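# Stack the blue four-long brick overhanging on brick 2

## Task

Seat the blue brick that is four studs long firmly onto brick 2, one layer higher. One end of it must sit on the stud at brick 2's end, and the remainder must stick out over the plate, matching how brick 5 sits in the reference shape image. Do not disturb the bricks already on the plate. When finished, neither gripper may be in contact with any brick or other loose object.

## Robot and tools

Robot: two arms, left_arm and right_arm, each carrying a parallel gripper and a wrist camera. The fingers extend along the gripper's +z axis and spread apart along its y axis. end_effector_position is the point midway between the finger pads, roughly 1 cm back from the tips.

Frames: the scene frame has its origin on the table top, halfway between the nominal arm bases. +z points up, +x points out across the table, and left_arm is on the +y side. Image left and right do not match these names. All hand positions, orientations, targets and wrist camera poses are given in that arm's own base frame. Calibrated bases in the scene frame: left_arm at (+0.012, +0.284, 0) with quat_wxyz (+1.000, 0, 0, -0.016); right_arm at (+0.028, -0.325, 0) with quat_wxyz (+0.999, 0, 0, -0.032). Up is +z in both base frames. Fixed cameras and the table use the scene frame. Reported poses may be off by a few centimetres, more at long reach.

Row layout, shared by execute_actions and move: one flat list of 16 numbers covering both arms, even when only one arm moves. Order: left x, y, z (metres), qw, qx, qy, qz (w first), opening, then the same eight for right_arm. Position and quaternion are absolute targets in that arm's base frame, not offsets. Opening runs from -1 (closed) to +1 (fully open, 0.093 m). An arm that should stay still and press on nothing should get the same full pose every call, copied from the last result before it stopped, plus its desired opening. To keep a gripper's orientation, repeat one fixed quaternion rather than the drifting reported one. Sending 0 as an opening is a real command; resend the current value to leave a gripper alone.

execute_actions: actions is a list of actions. Each action is a table of up to 15 rows, one per control step of 1/30 s. A short table repeats its last row for the rest of the 15 steps. Each target must lie within 0.6 m of that gripper's position at the start of the action, along any gripper axis, or the action is refused for both arms. cameras selects images: omitted, null or ["all"] for all, [] for none. An empty actions list just returns the state.

move: target is either one 16-number row or a list of up to 15 rows. Each gripper follows a straight line from its Hand target to the goal, taking the shorter rotation. speed is in m/s, 0.002 to 2.9, default 0.25; rotation is capped at twice that in rad/s. It can be one number or one per target. blend (metres) rounds corners between listed targets. opening_speed (per second on the -1..+1 scale, at least 0.2) ramps finger changes. blocking=false returns after about 0.5 s while the move continues, and a later move replaces it. Moves do not avoid obstacles or the other arm, and they cap at 10 s. The result adds a move: line with the ending (done, off_target, moving, held, fault) and any limits (paced means the pose was clipped; held means steps were withheld). done means within 10 mm and 2 degrees and at rest, but says nothing about contact. Faster moves stray more and hit harder. Do not route a path near an arm's own base, since the shoulder posture can flip.

wait: seconds from 0 to 10; arms hold their last commands. stop: brakes a running move and needs braking room. zoom_image: camera (cam_head_left, cam_head_right, cam_left_wrist, cam_right_wrist) and region [x0, y0, x1, y1] in pixels, at most 504 by 504, taken from that camera's latest image. All images are 672x504. show_instructions: shows the reference image(s). read_manual: licence texts only. finished_scene: takes scene, the current scene number, and cannot be undone.

Results: end_effector_position and end_effector_quat_wxyz per arm; Hand target (where each arm is actually being driven, which may be short of your command, so send the remainder next); Tool commands; grip_measured (+1 open, -1 closed; pads meet near -0.94, plus about 0.0208 per mm of object width, with a reading bias of up to +0.02); Joint positions ending in the finger gap in metres; Joint torques, where joints 1 to 3 wrap at ±28 N m; and Joint velocities, marked within noise when still. Action results also list positions at some steps.

Control behaviour: each step, commanded orientation is clipped to within 40 degrees of the measured one. Friction and weight can leave the hand low, short or tilted, and small moves may not happen at all. Check pose and tilt after each move. To hold a brick, keep sending the closing number; about 0.24 below the width reading gives full force. To release, send well above the width reading. Avoid commanding far below the width in a single step, since that briefly squeezes very hard.

Avoid: dropping bricks or releasing them while they move; fast impacts; pushing far past contact, since pressing depth sets force; grippers, housings or wrist cameras meeting each other, which the clearance check does not prevent; any hard contact between the arms; anything leaving the table. Camera cables touching a brick count as touching. Holding loads or keeping arms stretched heats motors: MOTOR HOT appears at 75 °C, a fault folds the arm at 90 °C, and the arm collapses at 100 °C. Loose objects may occasionally get nudged. Before finishing, open the gripper and lift it clear so no arm touches any brick.

Each tool is called after "Call:" as name(argument=value, ...) on one line, values as JSON.

Reference images:

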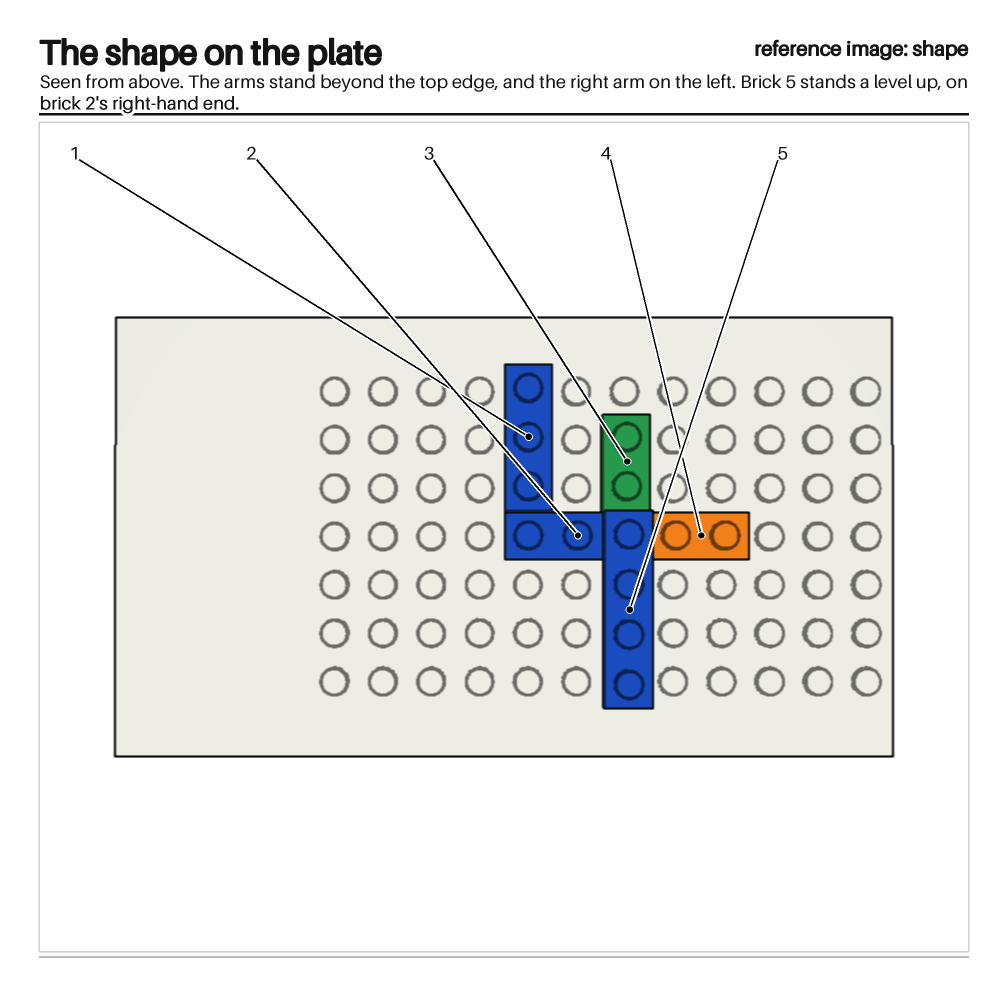

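## Session

Call:
execute_actions(actions=[])

Scene clock: 0.00 s.
left_arm: end_effector_position=(+0.3837, +0.0011, +0.0649) grip_measured=+1.000 end_effector_quat_wxyz=(+0.525, +0.008, +0.851, -0.019) | right_arm: end_effector_position=(+0.3898, -0.0193, +0.0770) grip_measured=+1.000 end_effector_quat_wxyz=(+0.542, +0.018, +0.840, +0.023)
Joint positions: left_arm=[0.034 1.566 0.386 0.714 0.071 0.008 0.093] | right_arm=[-0.095 1.559 0.401 0.73 -0.106 0.016 0.093]
Joint velocities: within noise
Joint torques (N m): no reading
Heat: left arm: 37 °C; right arm: 39 °C.
Hand target: left_arm +0.3878, +0.0013, +0.0729; +0.535, +0.008, +0.845, -0.019 | right_arm +0.3915, -0.0194, +0.0804; +0.545, +0.018, +0.838, +0.023
Tool commands: left_gripper/opening=+1.0 right_gripper/opening=+1.0

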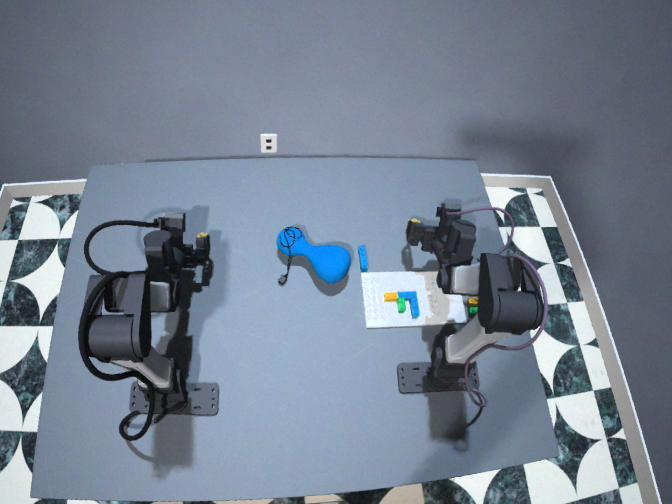

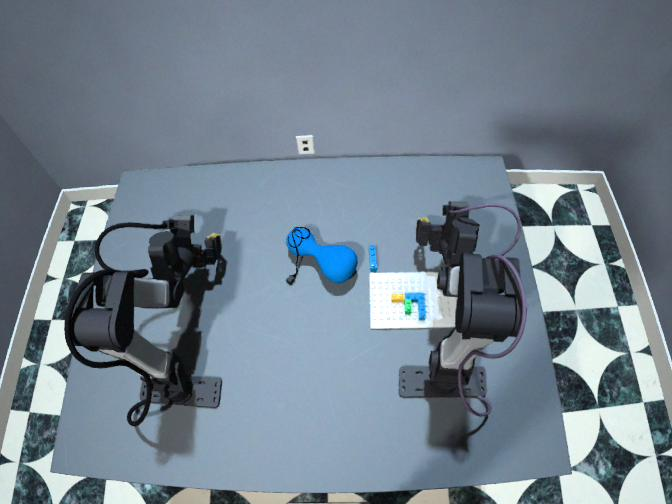

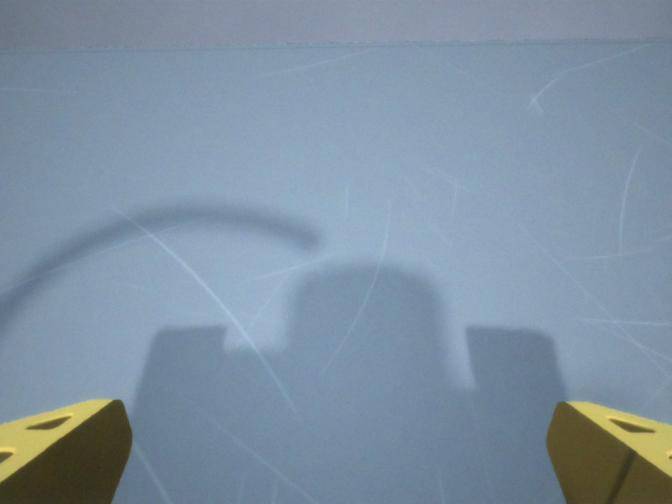

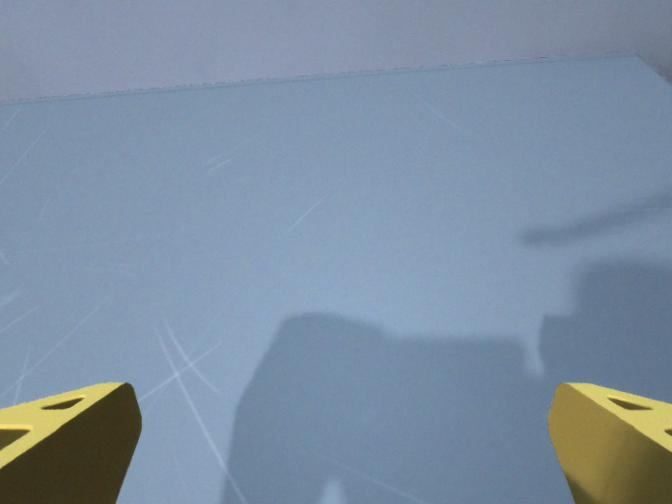

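Call:
zoom_image(camera="cam_head_right", region=[340, 220, 500, 340])

Call:
zoom_image(camera="cam_head_left", region=[340, 220, 500, 340])

Scaled by 3.150 from the camera's 672x504 image, which has a finer 960x720 frame.

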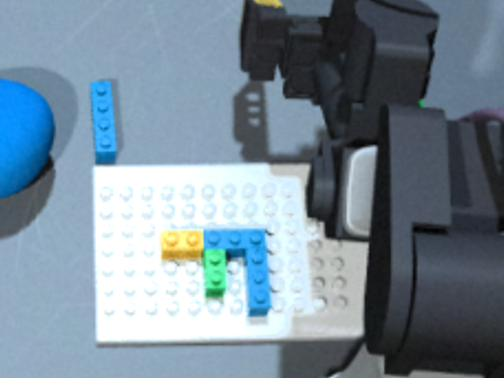

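Scaled by 3.150 from the camera's 672x504 image, which has a finer 960x720 frame.

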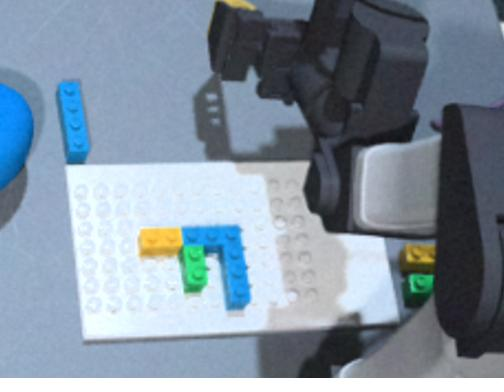

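Call:
move(target=[0.3878,0.0013,0.0729,0.535,0.008,0.845,-0.019,1.0,0.3126,0.1573,0.19,0,-0.032,0.9995,0,-0.3], speed=0.25)

Scene clock: 107.20 s.
left_arm: end_effector_position=(+0.3837, +0.0011, +0.0649) grip_measured=+1.000 end_effector_quat_wxyz=(+0.525, +0.008, +0.851, -0.019) | right_arm: end_effector_position=(+0.3118, +0.1540, +0.1884) grip_measured=-0.298 end_effector_quat_wxyz=(+0.012, -0.036, +0.999, -0.001)
Joint positions: left_arm=[0.034 1.566 0.386 0.714 0.071 0.008 0.093] | right_arm=[0.465 1.874 1.896 -1.571 0.013 0.393 0.031]
Joint velocities: within noise
Joint torques (N m): left_arm=[0.53 -6.42 6.32 2.23 0.04 0.1] | right_arm=[0.23 -7.46 8.8 0.28 -0.02 0.06]
Heat: left arm: 41 °C; right arm: 42 °C.
Hand target: left_arm +0.3877, +0.0013, +0.0728; +0.535, +0.008, +0.845, -0.019 | right_arm +0.3125, +0.1573, +0.1898; +0.008, -0.032, +0.999, +0.003
Off the commanded pose: left_arm 0.009 m, 1 deg | right_arm 0.004 m, 2 deg.
joint sent to its limit (right arm) — joint 4 (wrist pitch), lower limit. The joint targets still meet the commanded pose.
move: done
camera_calibration:
cam_right_wrist: T_world_to_cam=[[0.0594923, -0.998196, 0.00809043, 0.135566], [-0.902146, -0.0502948, 0.428489, 0.242766], [-0.427309, -0.0327905, -0.903511, 0.396764], [0, 0, 0, 1]] pos_world=[0.380486, 0.160542, 0.253361]

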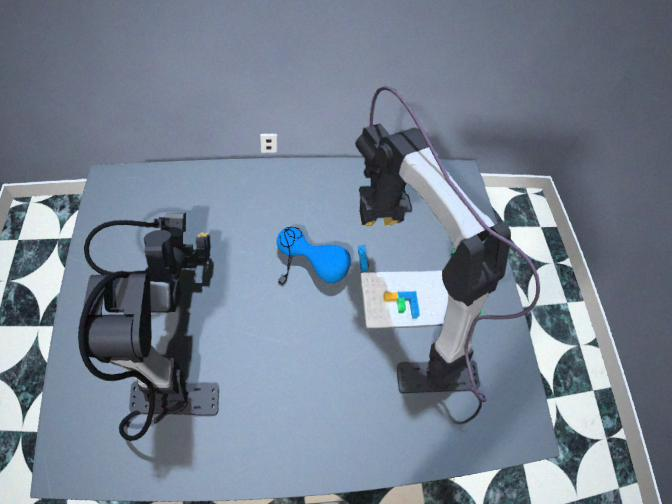

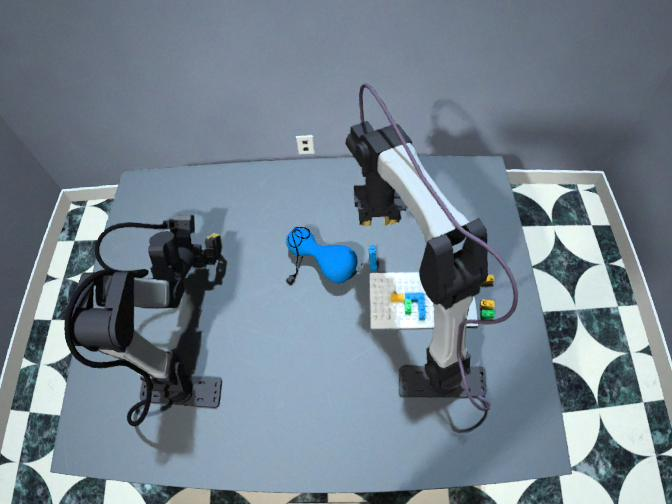

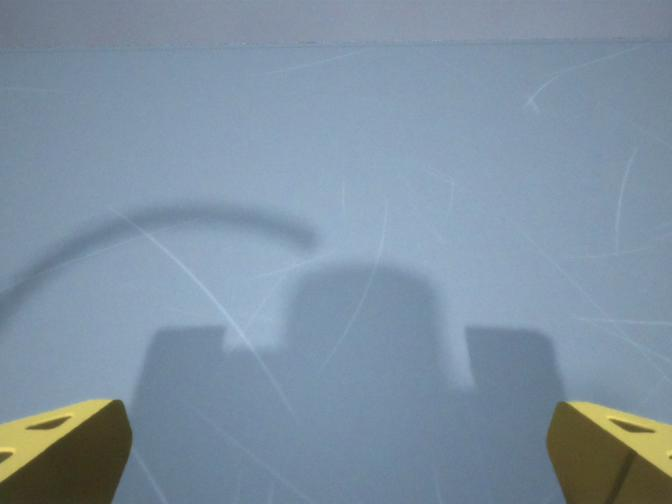

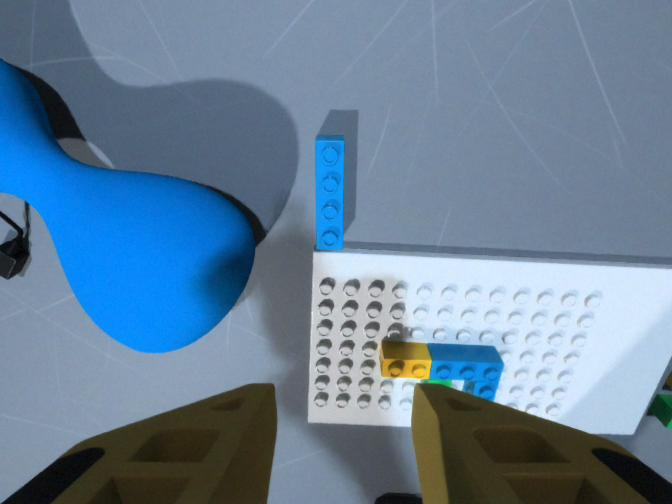

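Call:
move(target=[0.3878,0.0013,0.0729,0.535,0.008,0.845,-0.019,1.0,0.307,0.160,0.085,0,-0.02,0.9998,0,-0.35], speed=0.2, cameras=["cam_right_wrist","cam_head_right"])

Scene clock: 183.07 s.
left_arm: end_effector_position=(+0.3837, +0.0011, +0.0649) grip_measured=+1.000 end_effector_quat_wxyz=(+0.525, +0.008, +0.851, -0.019) | right_arm: end_effector_position=(+0.3081, +0.1560, +0.0865) grip_measured=-0.348 end_effector_quat_wxyz=(-0.003, -0.021, +1.000, -0.008)
Joint positions: left_arm=[0.034 1.566 0.386 0.714 0.071 0.008 0.093] | right_arm=[0.474 1.874 1.488 -1.197 0.011 0.432 0.028]
Joint velocities: within noise
Joint torques (N m): left_arm=[0.53 -6.41 6.31 2.23 0.04 0.1] | right_arm=[0.58 -9.95 5.11 0.51 -0.07 0.09]
Heat: left arm: 41 °C; right arm: 44 °C.
Hand target: left_arm +0.3877, +0.0013, +0.0728; +0.535, +0.008, +0.845, -0.019 | right_arm +0.3071, +0.1599, +0.0851; +0.000, -0.020, +1.000, +0.000
Off the commanded pose: left_arm 0.009 m, 1 deg | right_arm 0.004 m, 1 deg.
move: done
camera_calibration:
cam_right_wrist: T_world_to_cam=[[0.030966, -0.999318, 0.0201165, 0.146509], [-0.889715, -0.0183874, 0.456145, 0.271987], [-0.455464, -0.032023, -0.889678, 0.310594], [0, 0, 0, 1]] pos_world=[0.378918, 0.161357, 0.149315]
Images, in order (width x height): cam_head_right 672x504, cam_right_wrist 672x504.

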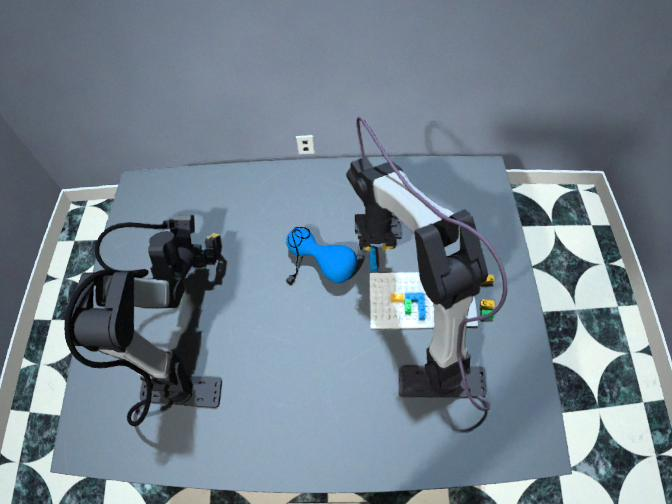

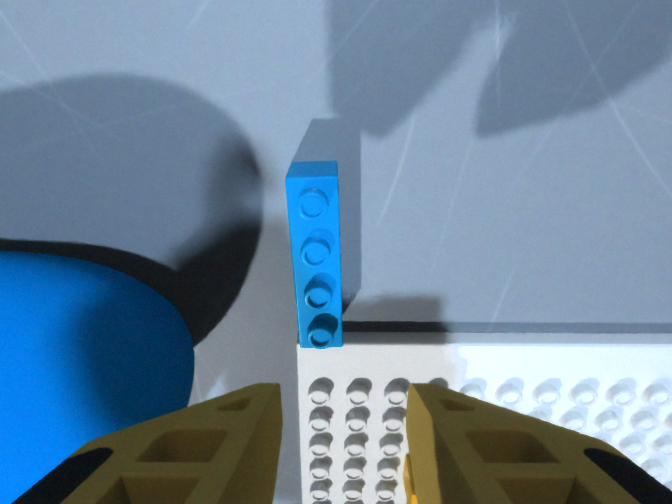

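Call:
move(target=[0.3878,0.0013,0.0729,0.535,0.008,0.845,-0.019,1.0,0.314,0.1675,0.045,0,-0.025,0.9997,0,-0.43], speed=0.12, cameras=["cam_right_wrist","cam_head_left"])

Call:
zoom_image(camera="cam_head_left", region=[300, 200, 420, 300])

Scene clock: 218.77 s.
left_arm: end_effector_position=(+0.3837, +0.0011, +0.0649) grip_measured=+1.000 end_effector_quat_wxyz=(+0.525, +0.008, +0.851, -0.019) | right_arm: end_effector_position=(+0.3148, +0.1639, +0.0520) grip_measured=-0.428 end_effector_quat_wxyz=(+0.004, -0.027, +1.000, -0.004)
Joint positions: left_arm=[0.034 1.566 0.386 0.714 0.071 0.008 0.093] | right_arm=[0.485 1.923 1.414 -1.059 0.011 0.432 0.025]
Joint velocities: within noise
Joint torques (N m): left_arm=[0.51 -6.39 6.32 2.23 0.04 0.1] | right_arm=[0.54 -8.06 5.27 0.52 -0.09 0.05]
Heat: left arm: 41 °C; right arm: 42 °C.
Hand target: left_arm +0.3877, +0.0013, +0.0728; +0.535, +0.008, +0.845, -0.019 | right_arm +0.3138, +0.1674, +0.0451; +0.000, -0.025, +1.000, +0.000
Off the commanded pose: left_arm 0.009 m, 1 deg | right_arm 0.008 m, 1 deg.
move: done
camera_calibration:
cam_right_wrist: T_world_to_cam=[[0.0414417, -0.999046, 0.0137585, 0.151845], [-0.895396, -0.0310249, 0.444189, 0.298365], [-0.443339, -0.0307272, -0.895827, 0.279469], [0, 0, 0, 1]] pos_world=[0.384761, 0.169544, 0.115736]
Images, in order (width x height): cam_head_left 672x504, cam_right_wrist 672x504.

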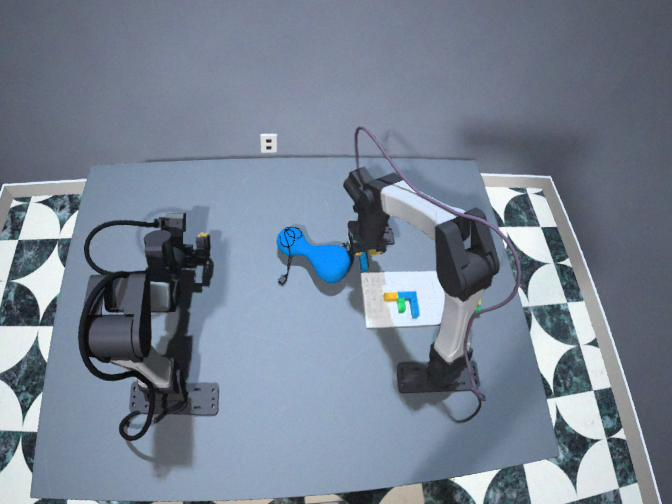

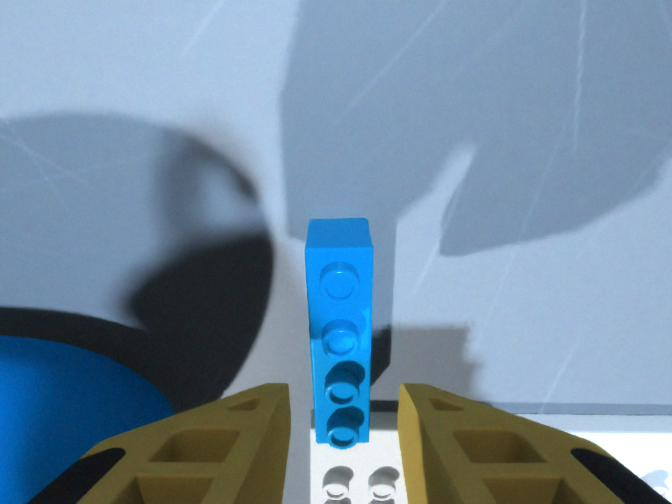

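Scaled by 4.200 from the camera's 672x504 image, which has a finer 960x720 frame.

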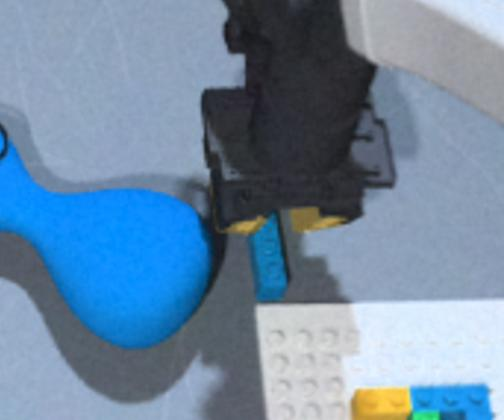

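Call:
move(target=[0.3878,0.0013,0.0729,0.535,0.008,0.845,-0.019,1.0,0.314,0.1675,0.028,0,-0.025,0.9997,0,-0.43], speed=0.08, cameras=["cam_right_wrist","cam_head_left"])

Call:
zoom_image(camera="cam_head_left", region=[300, 200, 420, 300])

Scene clock: 240.00 s.
left_arm: end_effector_position=(+0.3837, +0.0011, +0.0649) grip_measured=+1.000 end_effector_quat_wxyz=(+0.525, +0.008, +0.851, -0.019) | right_arm: end_effector_position=(+0.3156, +0.1643, +0.0362) grip_measured=-0.428 end_effector_quat_wxyz=(+0.005, -0.027, +1.000, -0.004)
Joint positions: left_arm=[0.034 1.566 0.386 0.714 0.071 0.008 0.093] | right_arm=[0.485 1.941 1.373 -0.997 0.011 0.432 0.025]
Joint velocities: within noise
Joint torques (N m): left_arm=[0.51 -6.41 6.31 2.23 0.04 0.1] | right_arm=[0.53 -7.98 4.94 0.58 -0.09 0.07]
Heat: left arm: 41 °C; right arm: 41 °C.
Hand target: left_arm +0.3877, +0.0013, +0.0728; +0.535, +0.008, +0.845, -0.019 | right_arm +0.3138, +0.1673, +0.0281; +0.000, -0.025, +1.000, +0.000
Off the commanded pose: left_arm 0.009 m, 1 deg | right_arm 0.009 m, 1 deg.
move: done
camera_calibration:
cam_right_wrist: T_world_to_cam=[[0.0413566, -0.999068, 0.0123653, 0.152504], [-0.896758, -0.0316585, 0.441387, 0.306741], [-0.440584, -0.0293429, -0.897232, 0.264612], [0, 0, 0, 1]] pos_world=[0.385349, 0.169838, 0.100141]
Images, in order (width x height): cam_head_left 672x504, cam_right_wrist 672x504.

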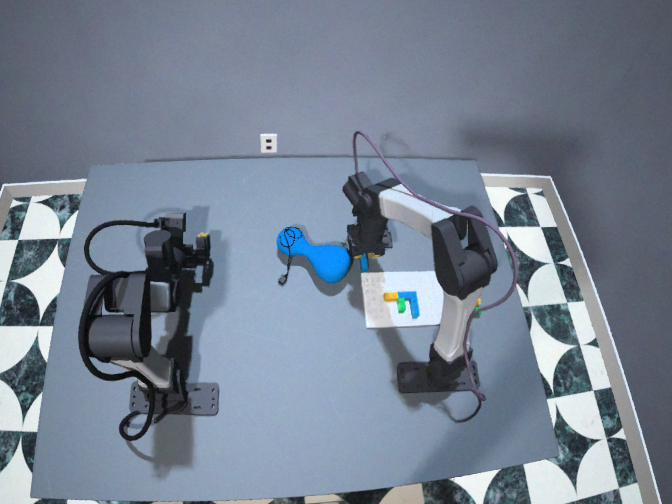

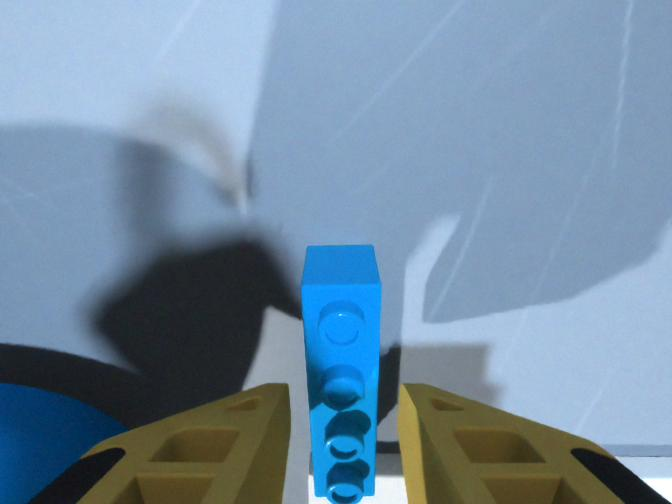

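Scaled by 4.200 from the camera's 672x504 image, which has a finer 960x720 frame.

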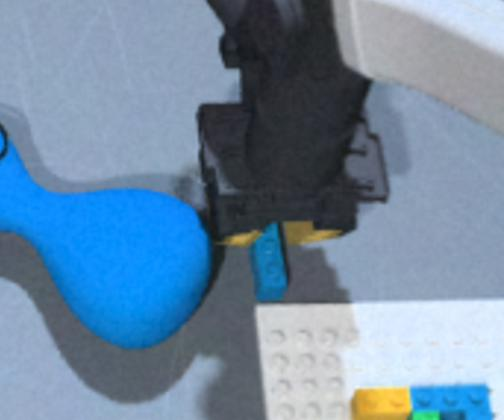

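Call:
move(target=[0.3878,0.0013,0.0729,0.535,0.008,0.845,-0.019,1.0,0.313,0.1675,0.018,0,-0.025,0.9997,0,-0.43], speed=0.06, cameras=["cam_right_wrist"])

Scene clock: 246.03 s.
left_arm: end_effector_position=(+0.3837, +0.0011, +0.0649) grip_measured=+1.000 end_effector_quat_wxyz=(+0.525, +0.008, +0.851, -0.019) | right_arm: end_effector_position=(+0.3153, +0.1641, +0.0265) grip_measured=-0.428 end_effector_quat_wxyz=(+0.006, -0.026, +1.000, -0.003)
Joint positions: left_arm=[0.034 1.566 0.386 0.714 0.071 0.008 0.093] | right_arm=[0.485 1.951 1.347 -0.959 0.011 0.433 0.025]
Joint velocities: within noise
Joint torques (N m): left_arm=[0.51 -6.39 6.31 2.23 0.04 0.1] | right_arm=[0.68 -7.97 4.93 0.6 -0.07 0.05]
Heat: left arm: 41 °C; right arm: 41 °C.
Hand target: left_arm +0.3877, +0.0013, +0.0728; +0.535, +0.008, +0.845, -0.019 | right_arm +0.3128, +0.1674, +0.0182; +0.000, -0.025, +1.000, +0.000
Off the commanded pose: left_arm 0.009 m, 1 deg | right_arm 0.009 m, 1 deg.
move: done
camera_calibration:
cam_right_wrist: T_world_to_cam=[[0.0406058, -0.999106, 0.0117563, 0.152687], [-0.897238, -0.0312831, 0.440437, 0.310813], [-0.439676, -0.0284326, -0.897706, 0.255352], [0, 0, 0, 1]] pos_world=[0.384945, 0.169534, 0.0905425]
Images, in order (width x height): cam_right_wrist 672x504.

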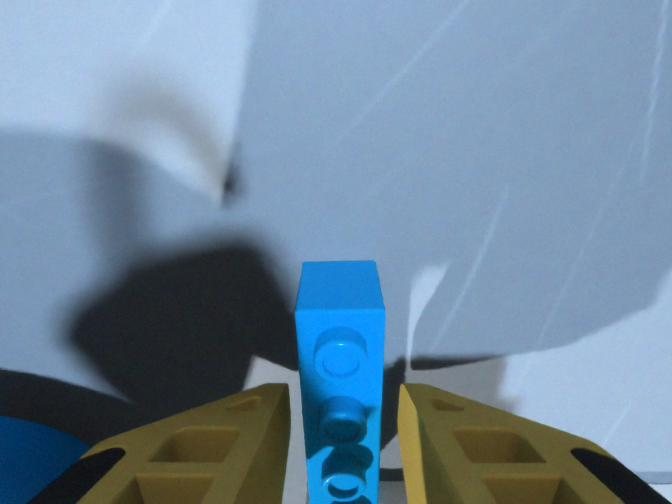

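Call:
move(target=[[0.3878,0.0013,0.0729,0.535,0.008,0.845,-0.019,1.0,0.312,0.1675,0.0145,0,-0.025,0.9997,0,-0.43],[0.3878,0.0013,0.0729,0.535,0.008,0.845,-0.019,1.0,0.312,0.1675,0.0145,0,-0.025,0.9997,0,-0.88]], speed=0.06, opening_speed=0.5, cameras=["cam_right_wrist"])

Scene clock: 267.00 s.
left_arm: end_effector_position=(+0.3837, +0.0011, +0.0649) grip_measured=+1.000 end_effector_quat_wxyz=(+0.525, +0.008, +0.851, -0.019) | right_arm: end_effector_position=(+0.3146, +0.1647, +0.0238) grip_measured=-0.739 end_effector_quat_wxyz=(+0.007, -0.027, +1.000, -0.003)
Joint positions: left_arm=[0.034 1.566 0.386 0.714 0.071 0.008 0.093] | right_arm=[0.488 1.951 1.335 -0.945 0.011 0.434 0.01]
Joint velocities: within noise
Joint torques (N m): left_arm=[0.51 -6.41 6.31 2.23 0.04 0.1] | right_arm=[0.53 -7.76 4.9 0.62 -0.06 0.08]
Heat: left arm: 41 °C; right arm: 41 °C.
Hand target: left_arm +0.3877, +0.0013, +0.0728; +0.535, +0.008, +0.845, -0.019 | right_arm +0.3119, +0.1673, +0.0147; +0.000, -0.025, +1.000, +0.000
Off the commanded pose: left_arm 0.009 m, 1 deg | right_arm 0.010 m, 1 deg.
move: done
camera_calibration:
cam_right_wrist: T_world_to_cam=[[0.0413404, -0.999091, 0.0104184, 0.153177], [-0.898402, -0.0326071, 0.437963, 0.312093], [-0.437225, -0.0274655, -0.898933, 0.251774], [0, 0, 0, 1]] pos_world=[0.384134, 0.170129, 0.0880466]
Images, in order (width x height): cam_right_wrist 672x504.

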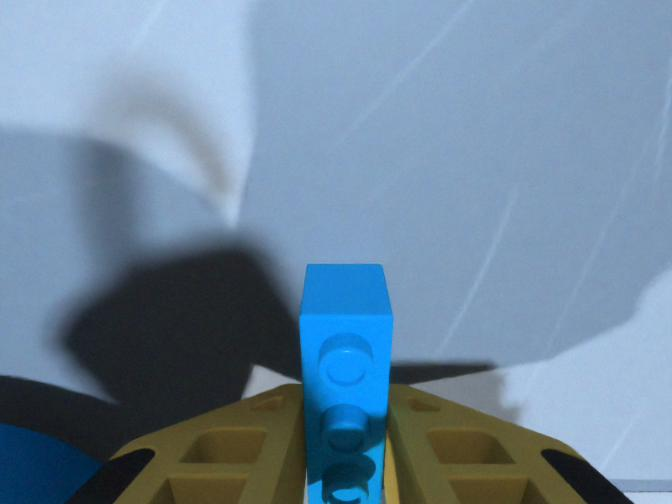

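Call:
move(target=[[0.3878,0.0013,0.0729,0.535,0.008,0.845,-0.019,1.0,0.312,0.1675,0.12,0,-0.025,0.9997,0,-0.88],[0.3878,0.0013,0.0729,0.535,0.008,0.845,-0.019,1.0,0.25,0.078,0.115,0,-0.01,0.9999,0,-0.88]], speed=0.15, blend=0.02)

Scene clock: 284.57 s.
left_arm: end_effector_position=(+0.3837, +0.0011, +0.0649) grip_measured=+1.000 end_effector_quat_wxyz=(+0.525, +0.008, +0.851, -0.019) | right_arm: end_effector_position=(+0.2528, +0.0778, +0.1136) grip_measured=-0.751 end_effector_quat_wxyz=(-0.004, -0.007, +1.000, -0.006)
Joint positions: left_arm=[0.034 1.566 0.386 0.714 0.071 0.008 0.093] | right_arm=[0.304 1.556 1.23 -1.257 0.009 0.29 0.009]
Joint velocities: within noise
Joint torques (N m): left_arm=[0.53 -6.41 6.31 2.23 0.04 0.1] | right_arm=[0.21 -8.27 5.14 0.41 -0.06 -0.12]
Heat: left arm: 41 °C; right arm: 41 °C.
Hand target: left_arm +0.3877, +0.0013, +0.0728; +0.535, +0.008, +0.845, -0.019 | right_arm +0.2500, +0.0780, +0.1149; +0.000, -0.010, +1.000, +0.000
Off the commanded pose: left_arm 0.009 m, 1 deg | right_arm 0.003 m, 1 deg.
move: done
camera_calibration:
cam_right_wrist: T_world_to_cam=[[0.00238278, -0.999846, 0.0173784, 0.0770585], [-0.88866, 0.00585194, 0.458529, 0.206511], [-0.45856, -0.0165361, -0.88851, 0.306404], [0, 0, 0, 1]] pos_world=[0.323839, 0.0809049, 0.176212]

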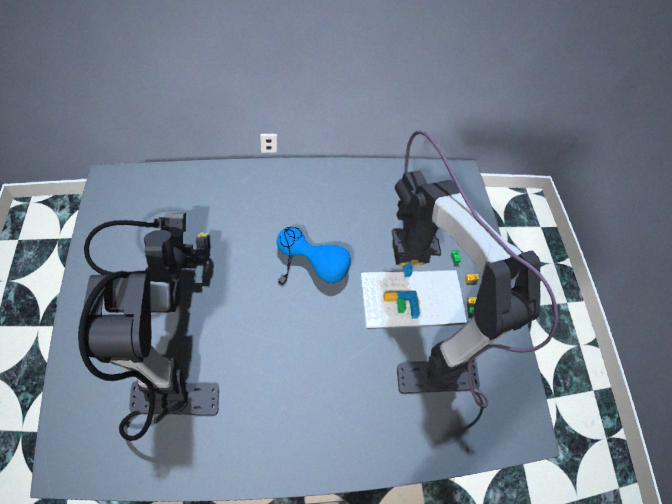

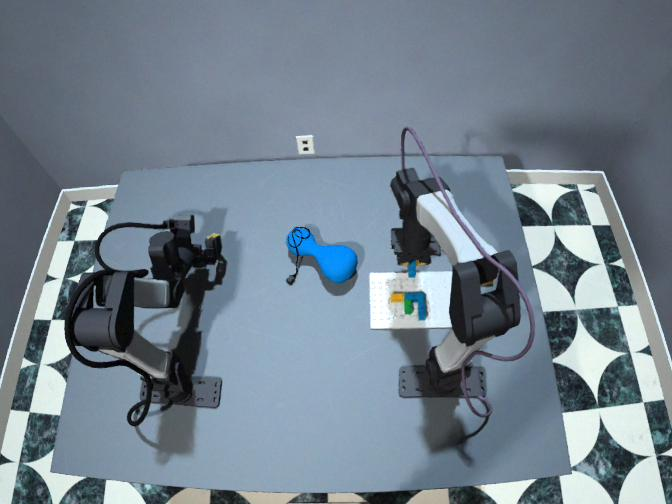

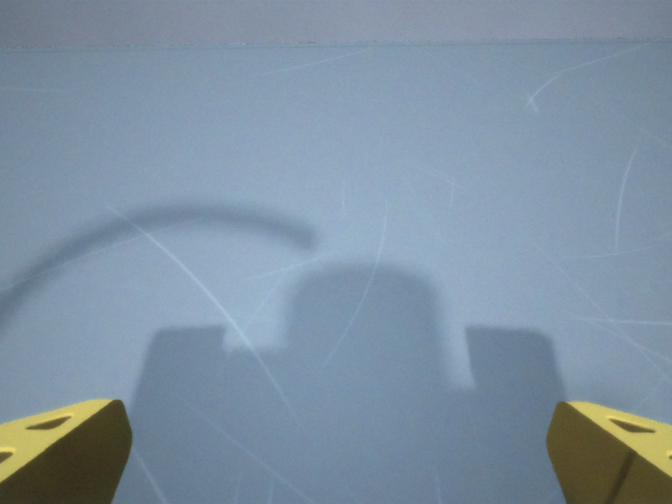

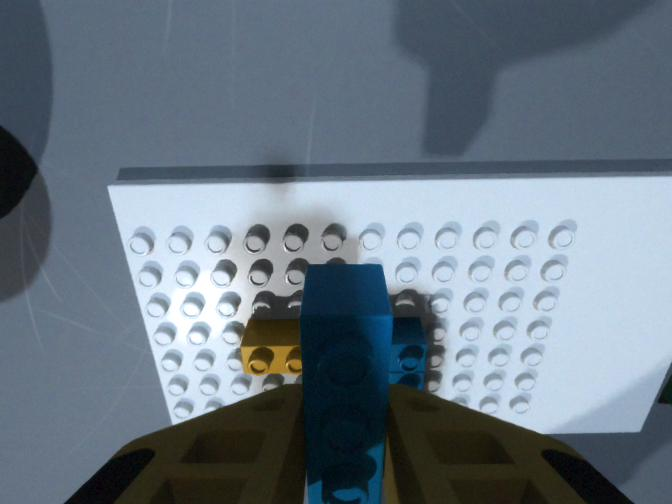

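Call:
zoom_image(camera="cam_right_wrist", region=[220, 250, 460, 430])

Scaled by 2.100 from the camera's 672x504 image, which has a finer 960x720 frame.

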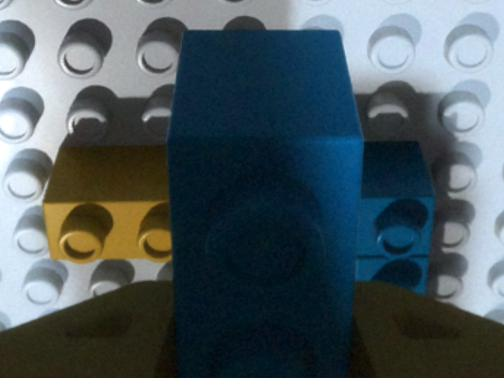

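Call:
move(target=[0.3878,0.0013,0.0729,0.535,0.008,0.845,-0.019,1.0,0.231,0.079,0.074,0.002,-0.004,1.0,0.003,-0.88], speed=0.1, cameras=["cam_right_wrist","cam_head_left","cam_head_right"])

Call:
zoom_image(camera="cam_right_wrist", region=[220, 250, 460, 430])

Call:
zoom_image(camera="cam_head_left", region=[350, 240, 470, 330])

Call:
zoom_image(camera="cam_head_right", region=[350, 240, 470, 330])

Scene clock: 344.63 s.
left_arm: end_effector_position=(+0.3837, +0.0011, +0.0649) grip_measured=+1.000 end_effector_quat_wxyz=(+0.525, +0.008, +0.851, -0.019) | right_arm: end_effector_position=(+0.2304, +0.0754, +0.0724) grip_measured=-0.751 end_effector_quat_wxyz=(-0.010, -0.006, +1.000, -0.007)
Joint positions: left_arm=[0.034 1.566 0.386 0.714 0.071 0.008 0.093] | right_arm=[0.321 1.509 1.02 -1.105 0.007 0.31 0.009]
Joint velocities: within noise
Joint torques (N m): left_arm=[0.51 -6.39 6.32 2.23 0.04 0.1] | right_arm=[0.51 -7.64 5.04 0.51 -0.07 0.05]
Heat: left arm: 41 °C; right arm: 39 °C.
Hand target: left_arm +0.3877, +0.0013, +0.0728; +0.535, +0.008, +0.845, -0.019 | right_arm +0.2310, +0.0790, +0.0741; +0.002, -0.004, +1.000, +0.003
Off the commanded pose: left_arm 0.009 m, 1 deg | right_arm 0.004 m, 2 deg.
move: done
camera_calibration:
cam_right_wrist: T_world_to_cam=[[0.000305458, -0.999819, 0.019048, 0.0758456], [-0.883244, 0.00866212, 0.468833, 0.203309], [-0.468913, -0.0169673, -0.883081, 0.261536], [0, 0, 0, 1]] pos_world=[0.302186, 0.0785083, 0.134195]
Images, in order (width x height): cam_head_left 672x504, cam_head_right 672x504, cam_right_wrist 672x504.

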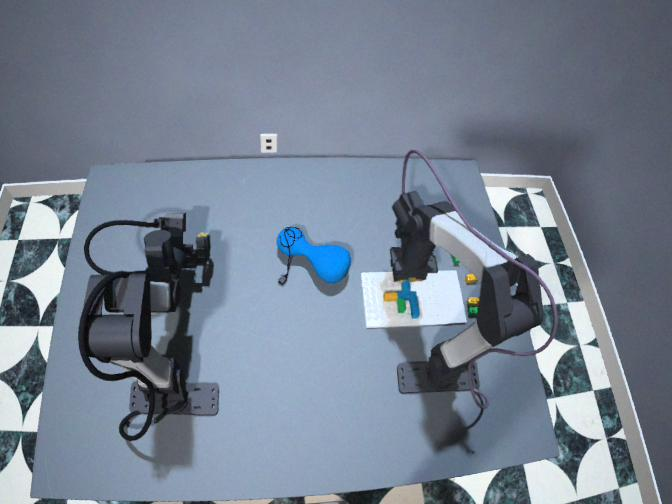

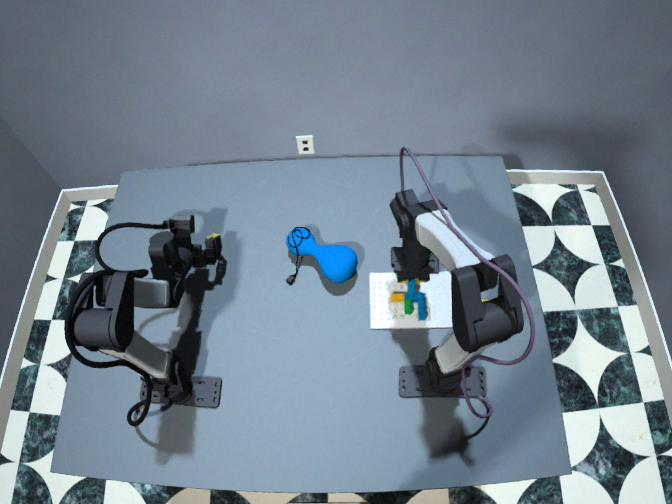

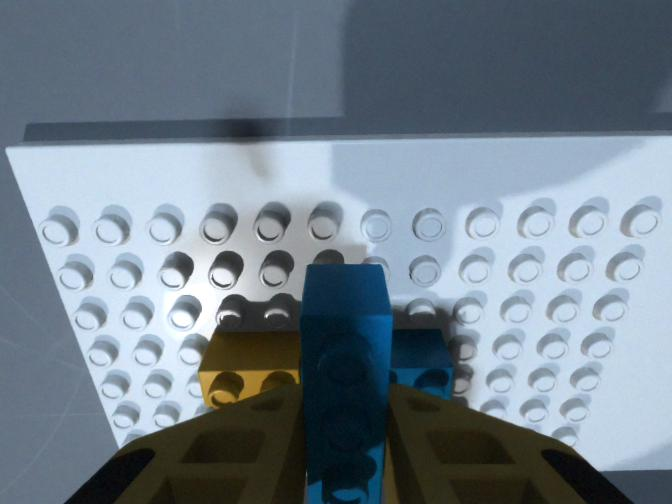

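Scaled by 2.100 from the camera's 672x504 image, which has a finer 960x720 frame.

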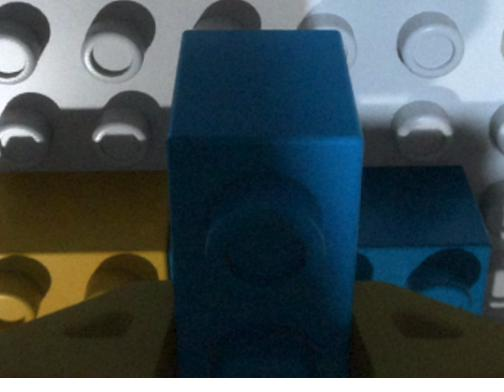

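Scaled by 4.200 from the camera's 672x504 image, which has a finer 960x720 frame.

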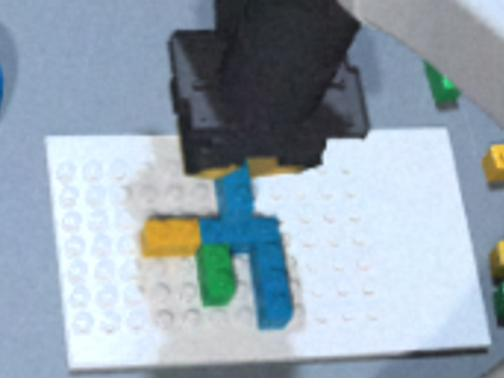

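Scaled by 4.200 from the camera's 672x504 image, which has a finer 960x720 frame.

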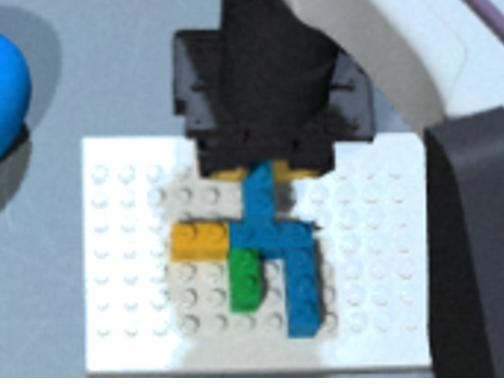

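Call:
move(target=[0.3878,0.0013,0.0729,0.535,0.008,0.845,-0.019,1.0,0.2352,0.0822,0.074,0.007,-0.003,1.0,0.008,-0.88], speed=0.1, cameras=["cam_right_wrist"])

Call:
zoom_image(camera="cam_right_wrist", region=[220, 250, 460, 430])

Scene clock: 369.77 s.
left_arm: end_effector_position=(+0.3837, +0.0011, +0.0649) grip_measured=+1.000 end_effector_quat_wxyz=(+0.525, +0.008, +0.851, -0.019) | right_arm: end_effector_position=(+0.2330, +0.0778, +0.0724) grip_measured=-0.751 end_effector_quat_wxyz=(-0.005, -0.005, +1.000, -0.002)
Joint positions: left_arm=[0.034 1.566 0.386 0.714 0.071 0.008 0.093] | right_arm=[0.324 1.509 1.02 -1.092 0.002 0.314 0.009]
Joint velocities: within noise
Joint torques (N m): left_arm=[0.53 -6.39 6.31 2.23 0.04 0.1] | right_arm=[0.59 -7.16 5.74 0.53 -0.11 0.07]
Heat: left arm: 41 °C; right arm: 39 °C.
Hand target: left_arm +0.3877, +0.0013, +0.0728; +0.535, +0.008, +0.845, -0.019 | right_arm +0.2352, +0.0821, +0.0742; +0.007, -0.003, +1.000, +0.008
Off the commanded pose: left_arm 0.009 m, 1 deg | right_arm 0.005 m, 2 deg.
move: done
camera_calibration:
cam_right_wrist: T_world_to_cam=[[-0.00195132, -0.99995, 0.0098166, 0.0794334], [-0.888307, 0.00624154, 0.459208, 0.207718], [-0.459247, -0.00782409, -0.888274, 0.260144], [0, 0, 0, 1]] pos_world=[0.304143, 0.0801683, 0.134914]
Images, in order (width x height): cam_right_wrist 672x504.

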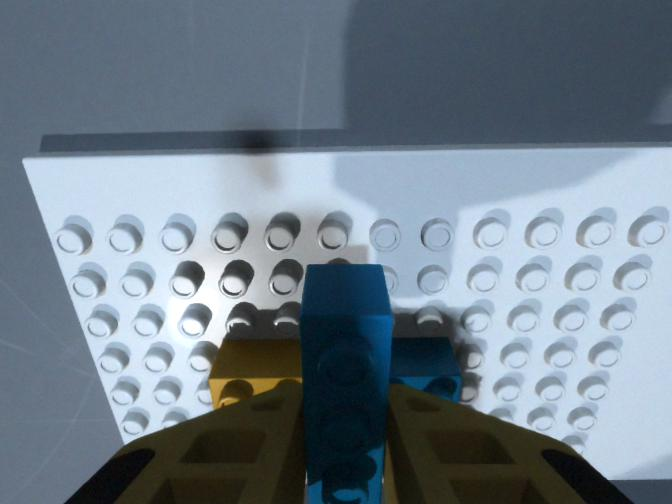

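Scaled by 2.100 from the camera's 672x504 image, which has a finer 960x720 frame.

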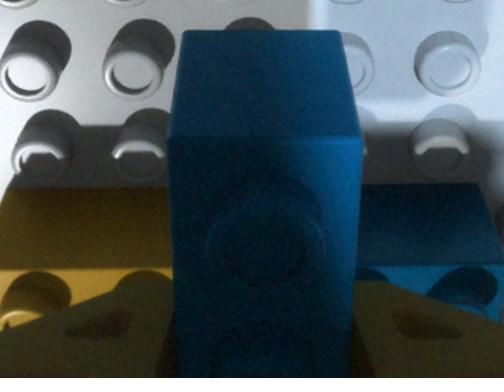

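Call:
move(target=[0.3878,0.0013,0.0729,0.535,0.008,0.845,-0.019,1.0,0.2363,0.0838,0.063,0.007,-0.003,1.0,0.008,-0.88], speed=0.06, cameras=["cam_right_wrist"])

Call:
zoom_image(camera="cam_right_wrist", region=[190, 300, 490, 450])

Scene clock: 389.60 s.
left_arm: end_effector_position=(+0.3837, +0.0011, +0.0649) grip_measured=+1.000 end_effector_quat_wxyz=(+0.525, +0.008, +0.851, -0.019) | right_arm: end_effector_position=(+0.2367, +0.0804, +0.0669) grip_measured=-0.751 end_effector_quat_wxyz=(+0.006, -0.005, +1.000, +0.001)
Joint positions: left_arm=[0.034 1.566 0.386 0.714 0.071 0.008 0.093] | right_arm=[0.329 1.509 0.997 -1.046 0.001 0.319 0.009]
Joint velocities: within noise
Joint torques (N m): left_arm=[0.53 -6.39 6.31 2.23 0.04 0.1] | right_arm=[0.4 -5.29 5.05 0.59 -0.09 0.04]
Heat: left arm: 41 °C; right arm: 38 °C.
Hand target: left_arm +0.3877, +0.0013, +0.0728; +0.535, +0.008, +0.845, -0.019 | right_arm +0.2362, +0.0837, +0.0631; +0.007, -0.003, +1.000, +0.008
Off the commanded pose: left_arm 0.009 m, 1 deg | right_arm 0.005 m, 1 deg.
move: done
camera_calibration:
cam_right_wrist: T_world_to_cam=[[-0.0024, -0.999995, 0.00184312, 0.0827292], [-0.898337, 0.0029657, 0.439297, 0.217396], [-0.4393, -0.000601431, -0.89834, 0.252355], [0, 0, 0, 1]] pos_world=[0.306353, 0.0822359, 0.131047]
Images, in order (width x height): cam_right_wrist 672x504.

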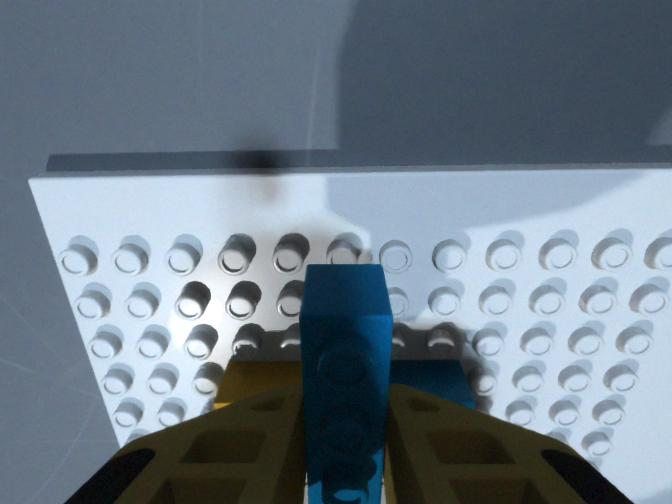

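Scaled by 1.680 from the camera's 672x504 image, which has a finer 960x720 frame.

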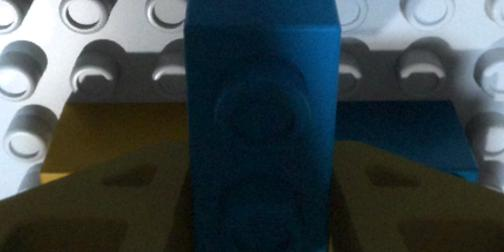

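Call:
move(target=[0.3878,0.0013,0.0729,0.535,0.008,0.845,-0.019,1.0,0.2336,0.083,0.056,0.001,-0.003,1.0,0.008,-0.88], speed=0.06, cameras=["cam_right_wrist"])

Call:
zoom_image(camera="cam_right_wrist", region=[190, 300, 490, 450])

Scene clock: 412.27 s.
left_arm: end_effector_position=(+0.3837, +0.0011, +0.0649) grip_measured=+1.000 end_effector_quat_wxyz=(+0.525, +0.008, +0.851, -0.019) | right_arm: end_effector_position=(+0.2341, +0.0802, +0.0616) grip_measured=-0.751 end_effector_quat_wxyz=(+0.004, -0.005, +1.000, +0.002)
Joint positions: left_arm=[0.034 1.566 0.386 0.714 0.071 0.008 0.093] | right_arm=[0.329 1.509 0.975 -1.028 -0.002 0.319 0.009]
Joint velocities: within noise
Joint torques (N m): left_arm=[0.53 -6.39 6.32 2.23 0.04 0.1] | right_arm=[0.34 -4.55 5.03 0.57 -0.08 0.03]
Heat: left arm: 41 °C; right arm: 38 °C.
Hand target: left_arm +0.3877, +0.0013, +0.0728; +0.535, +0.008, +0.845, -0.019 | right_arm +0.2334, +0.0829, +0.0561; +0.001, -0.003, +1.000, +0.008
Off the commanded pose: left_arm 0.009 m, 1 deg | right_arm 0.006 m, 1 deg.
move: done
camera_calibration:
cam_right_wrist: T_world_to_cam=[[-0.0023334, -0.999997, -0.000157632, 0.0826572], [-0.896247, 0.00202139, 0.443552, 0.216808], [-0.44355, 0.00117626, -0.896249, 0.247245], [0, 0, 0, 1]] pos_world=[0.304172, 0.0819279, 0.125441]
Images, in order (width x height): cam_right_wrist 672x504.

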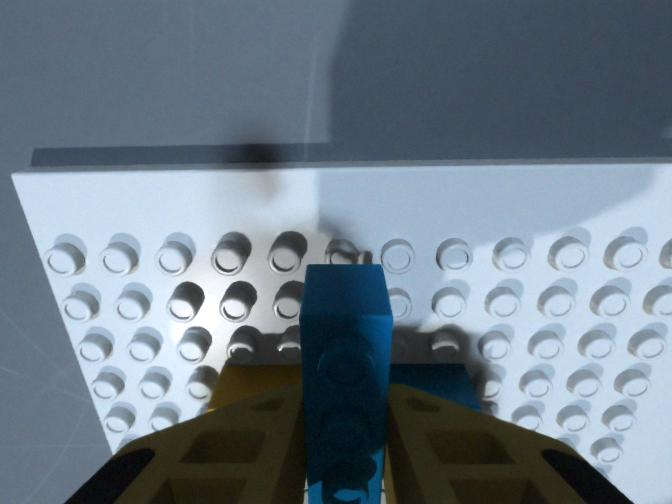

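Scaled by 1.680 from the camera's 672x504 image, which has a finer 960x720 frame.

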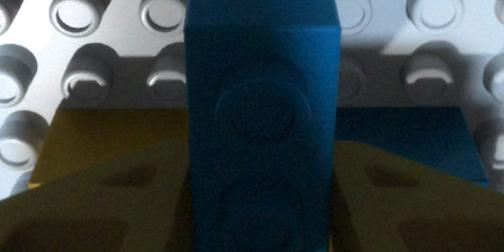

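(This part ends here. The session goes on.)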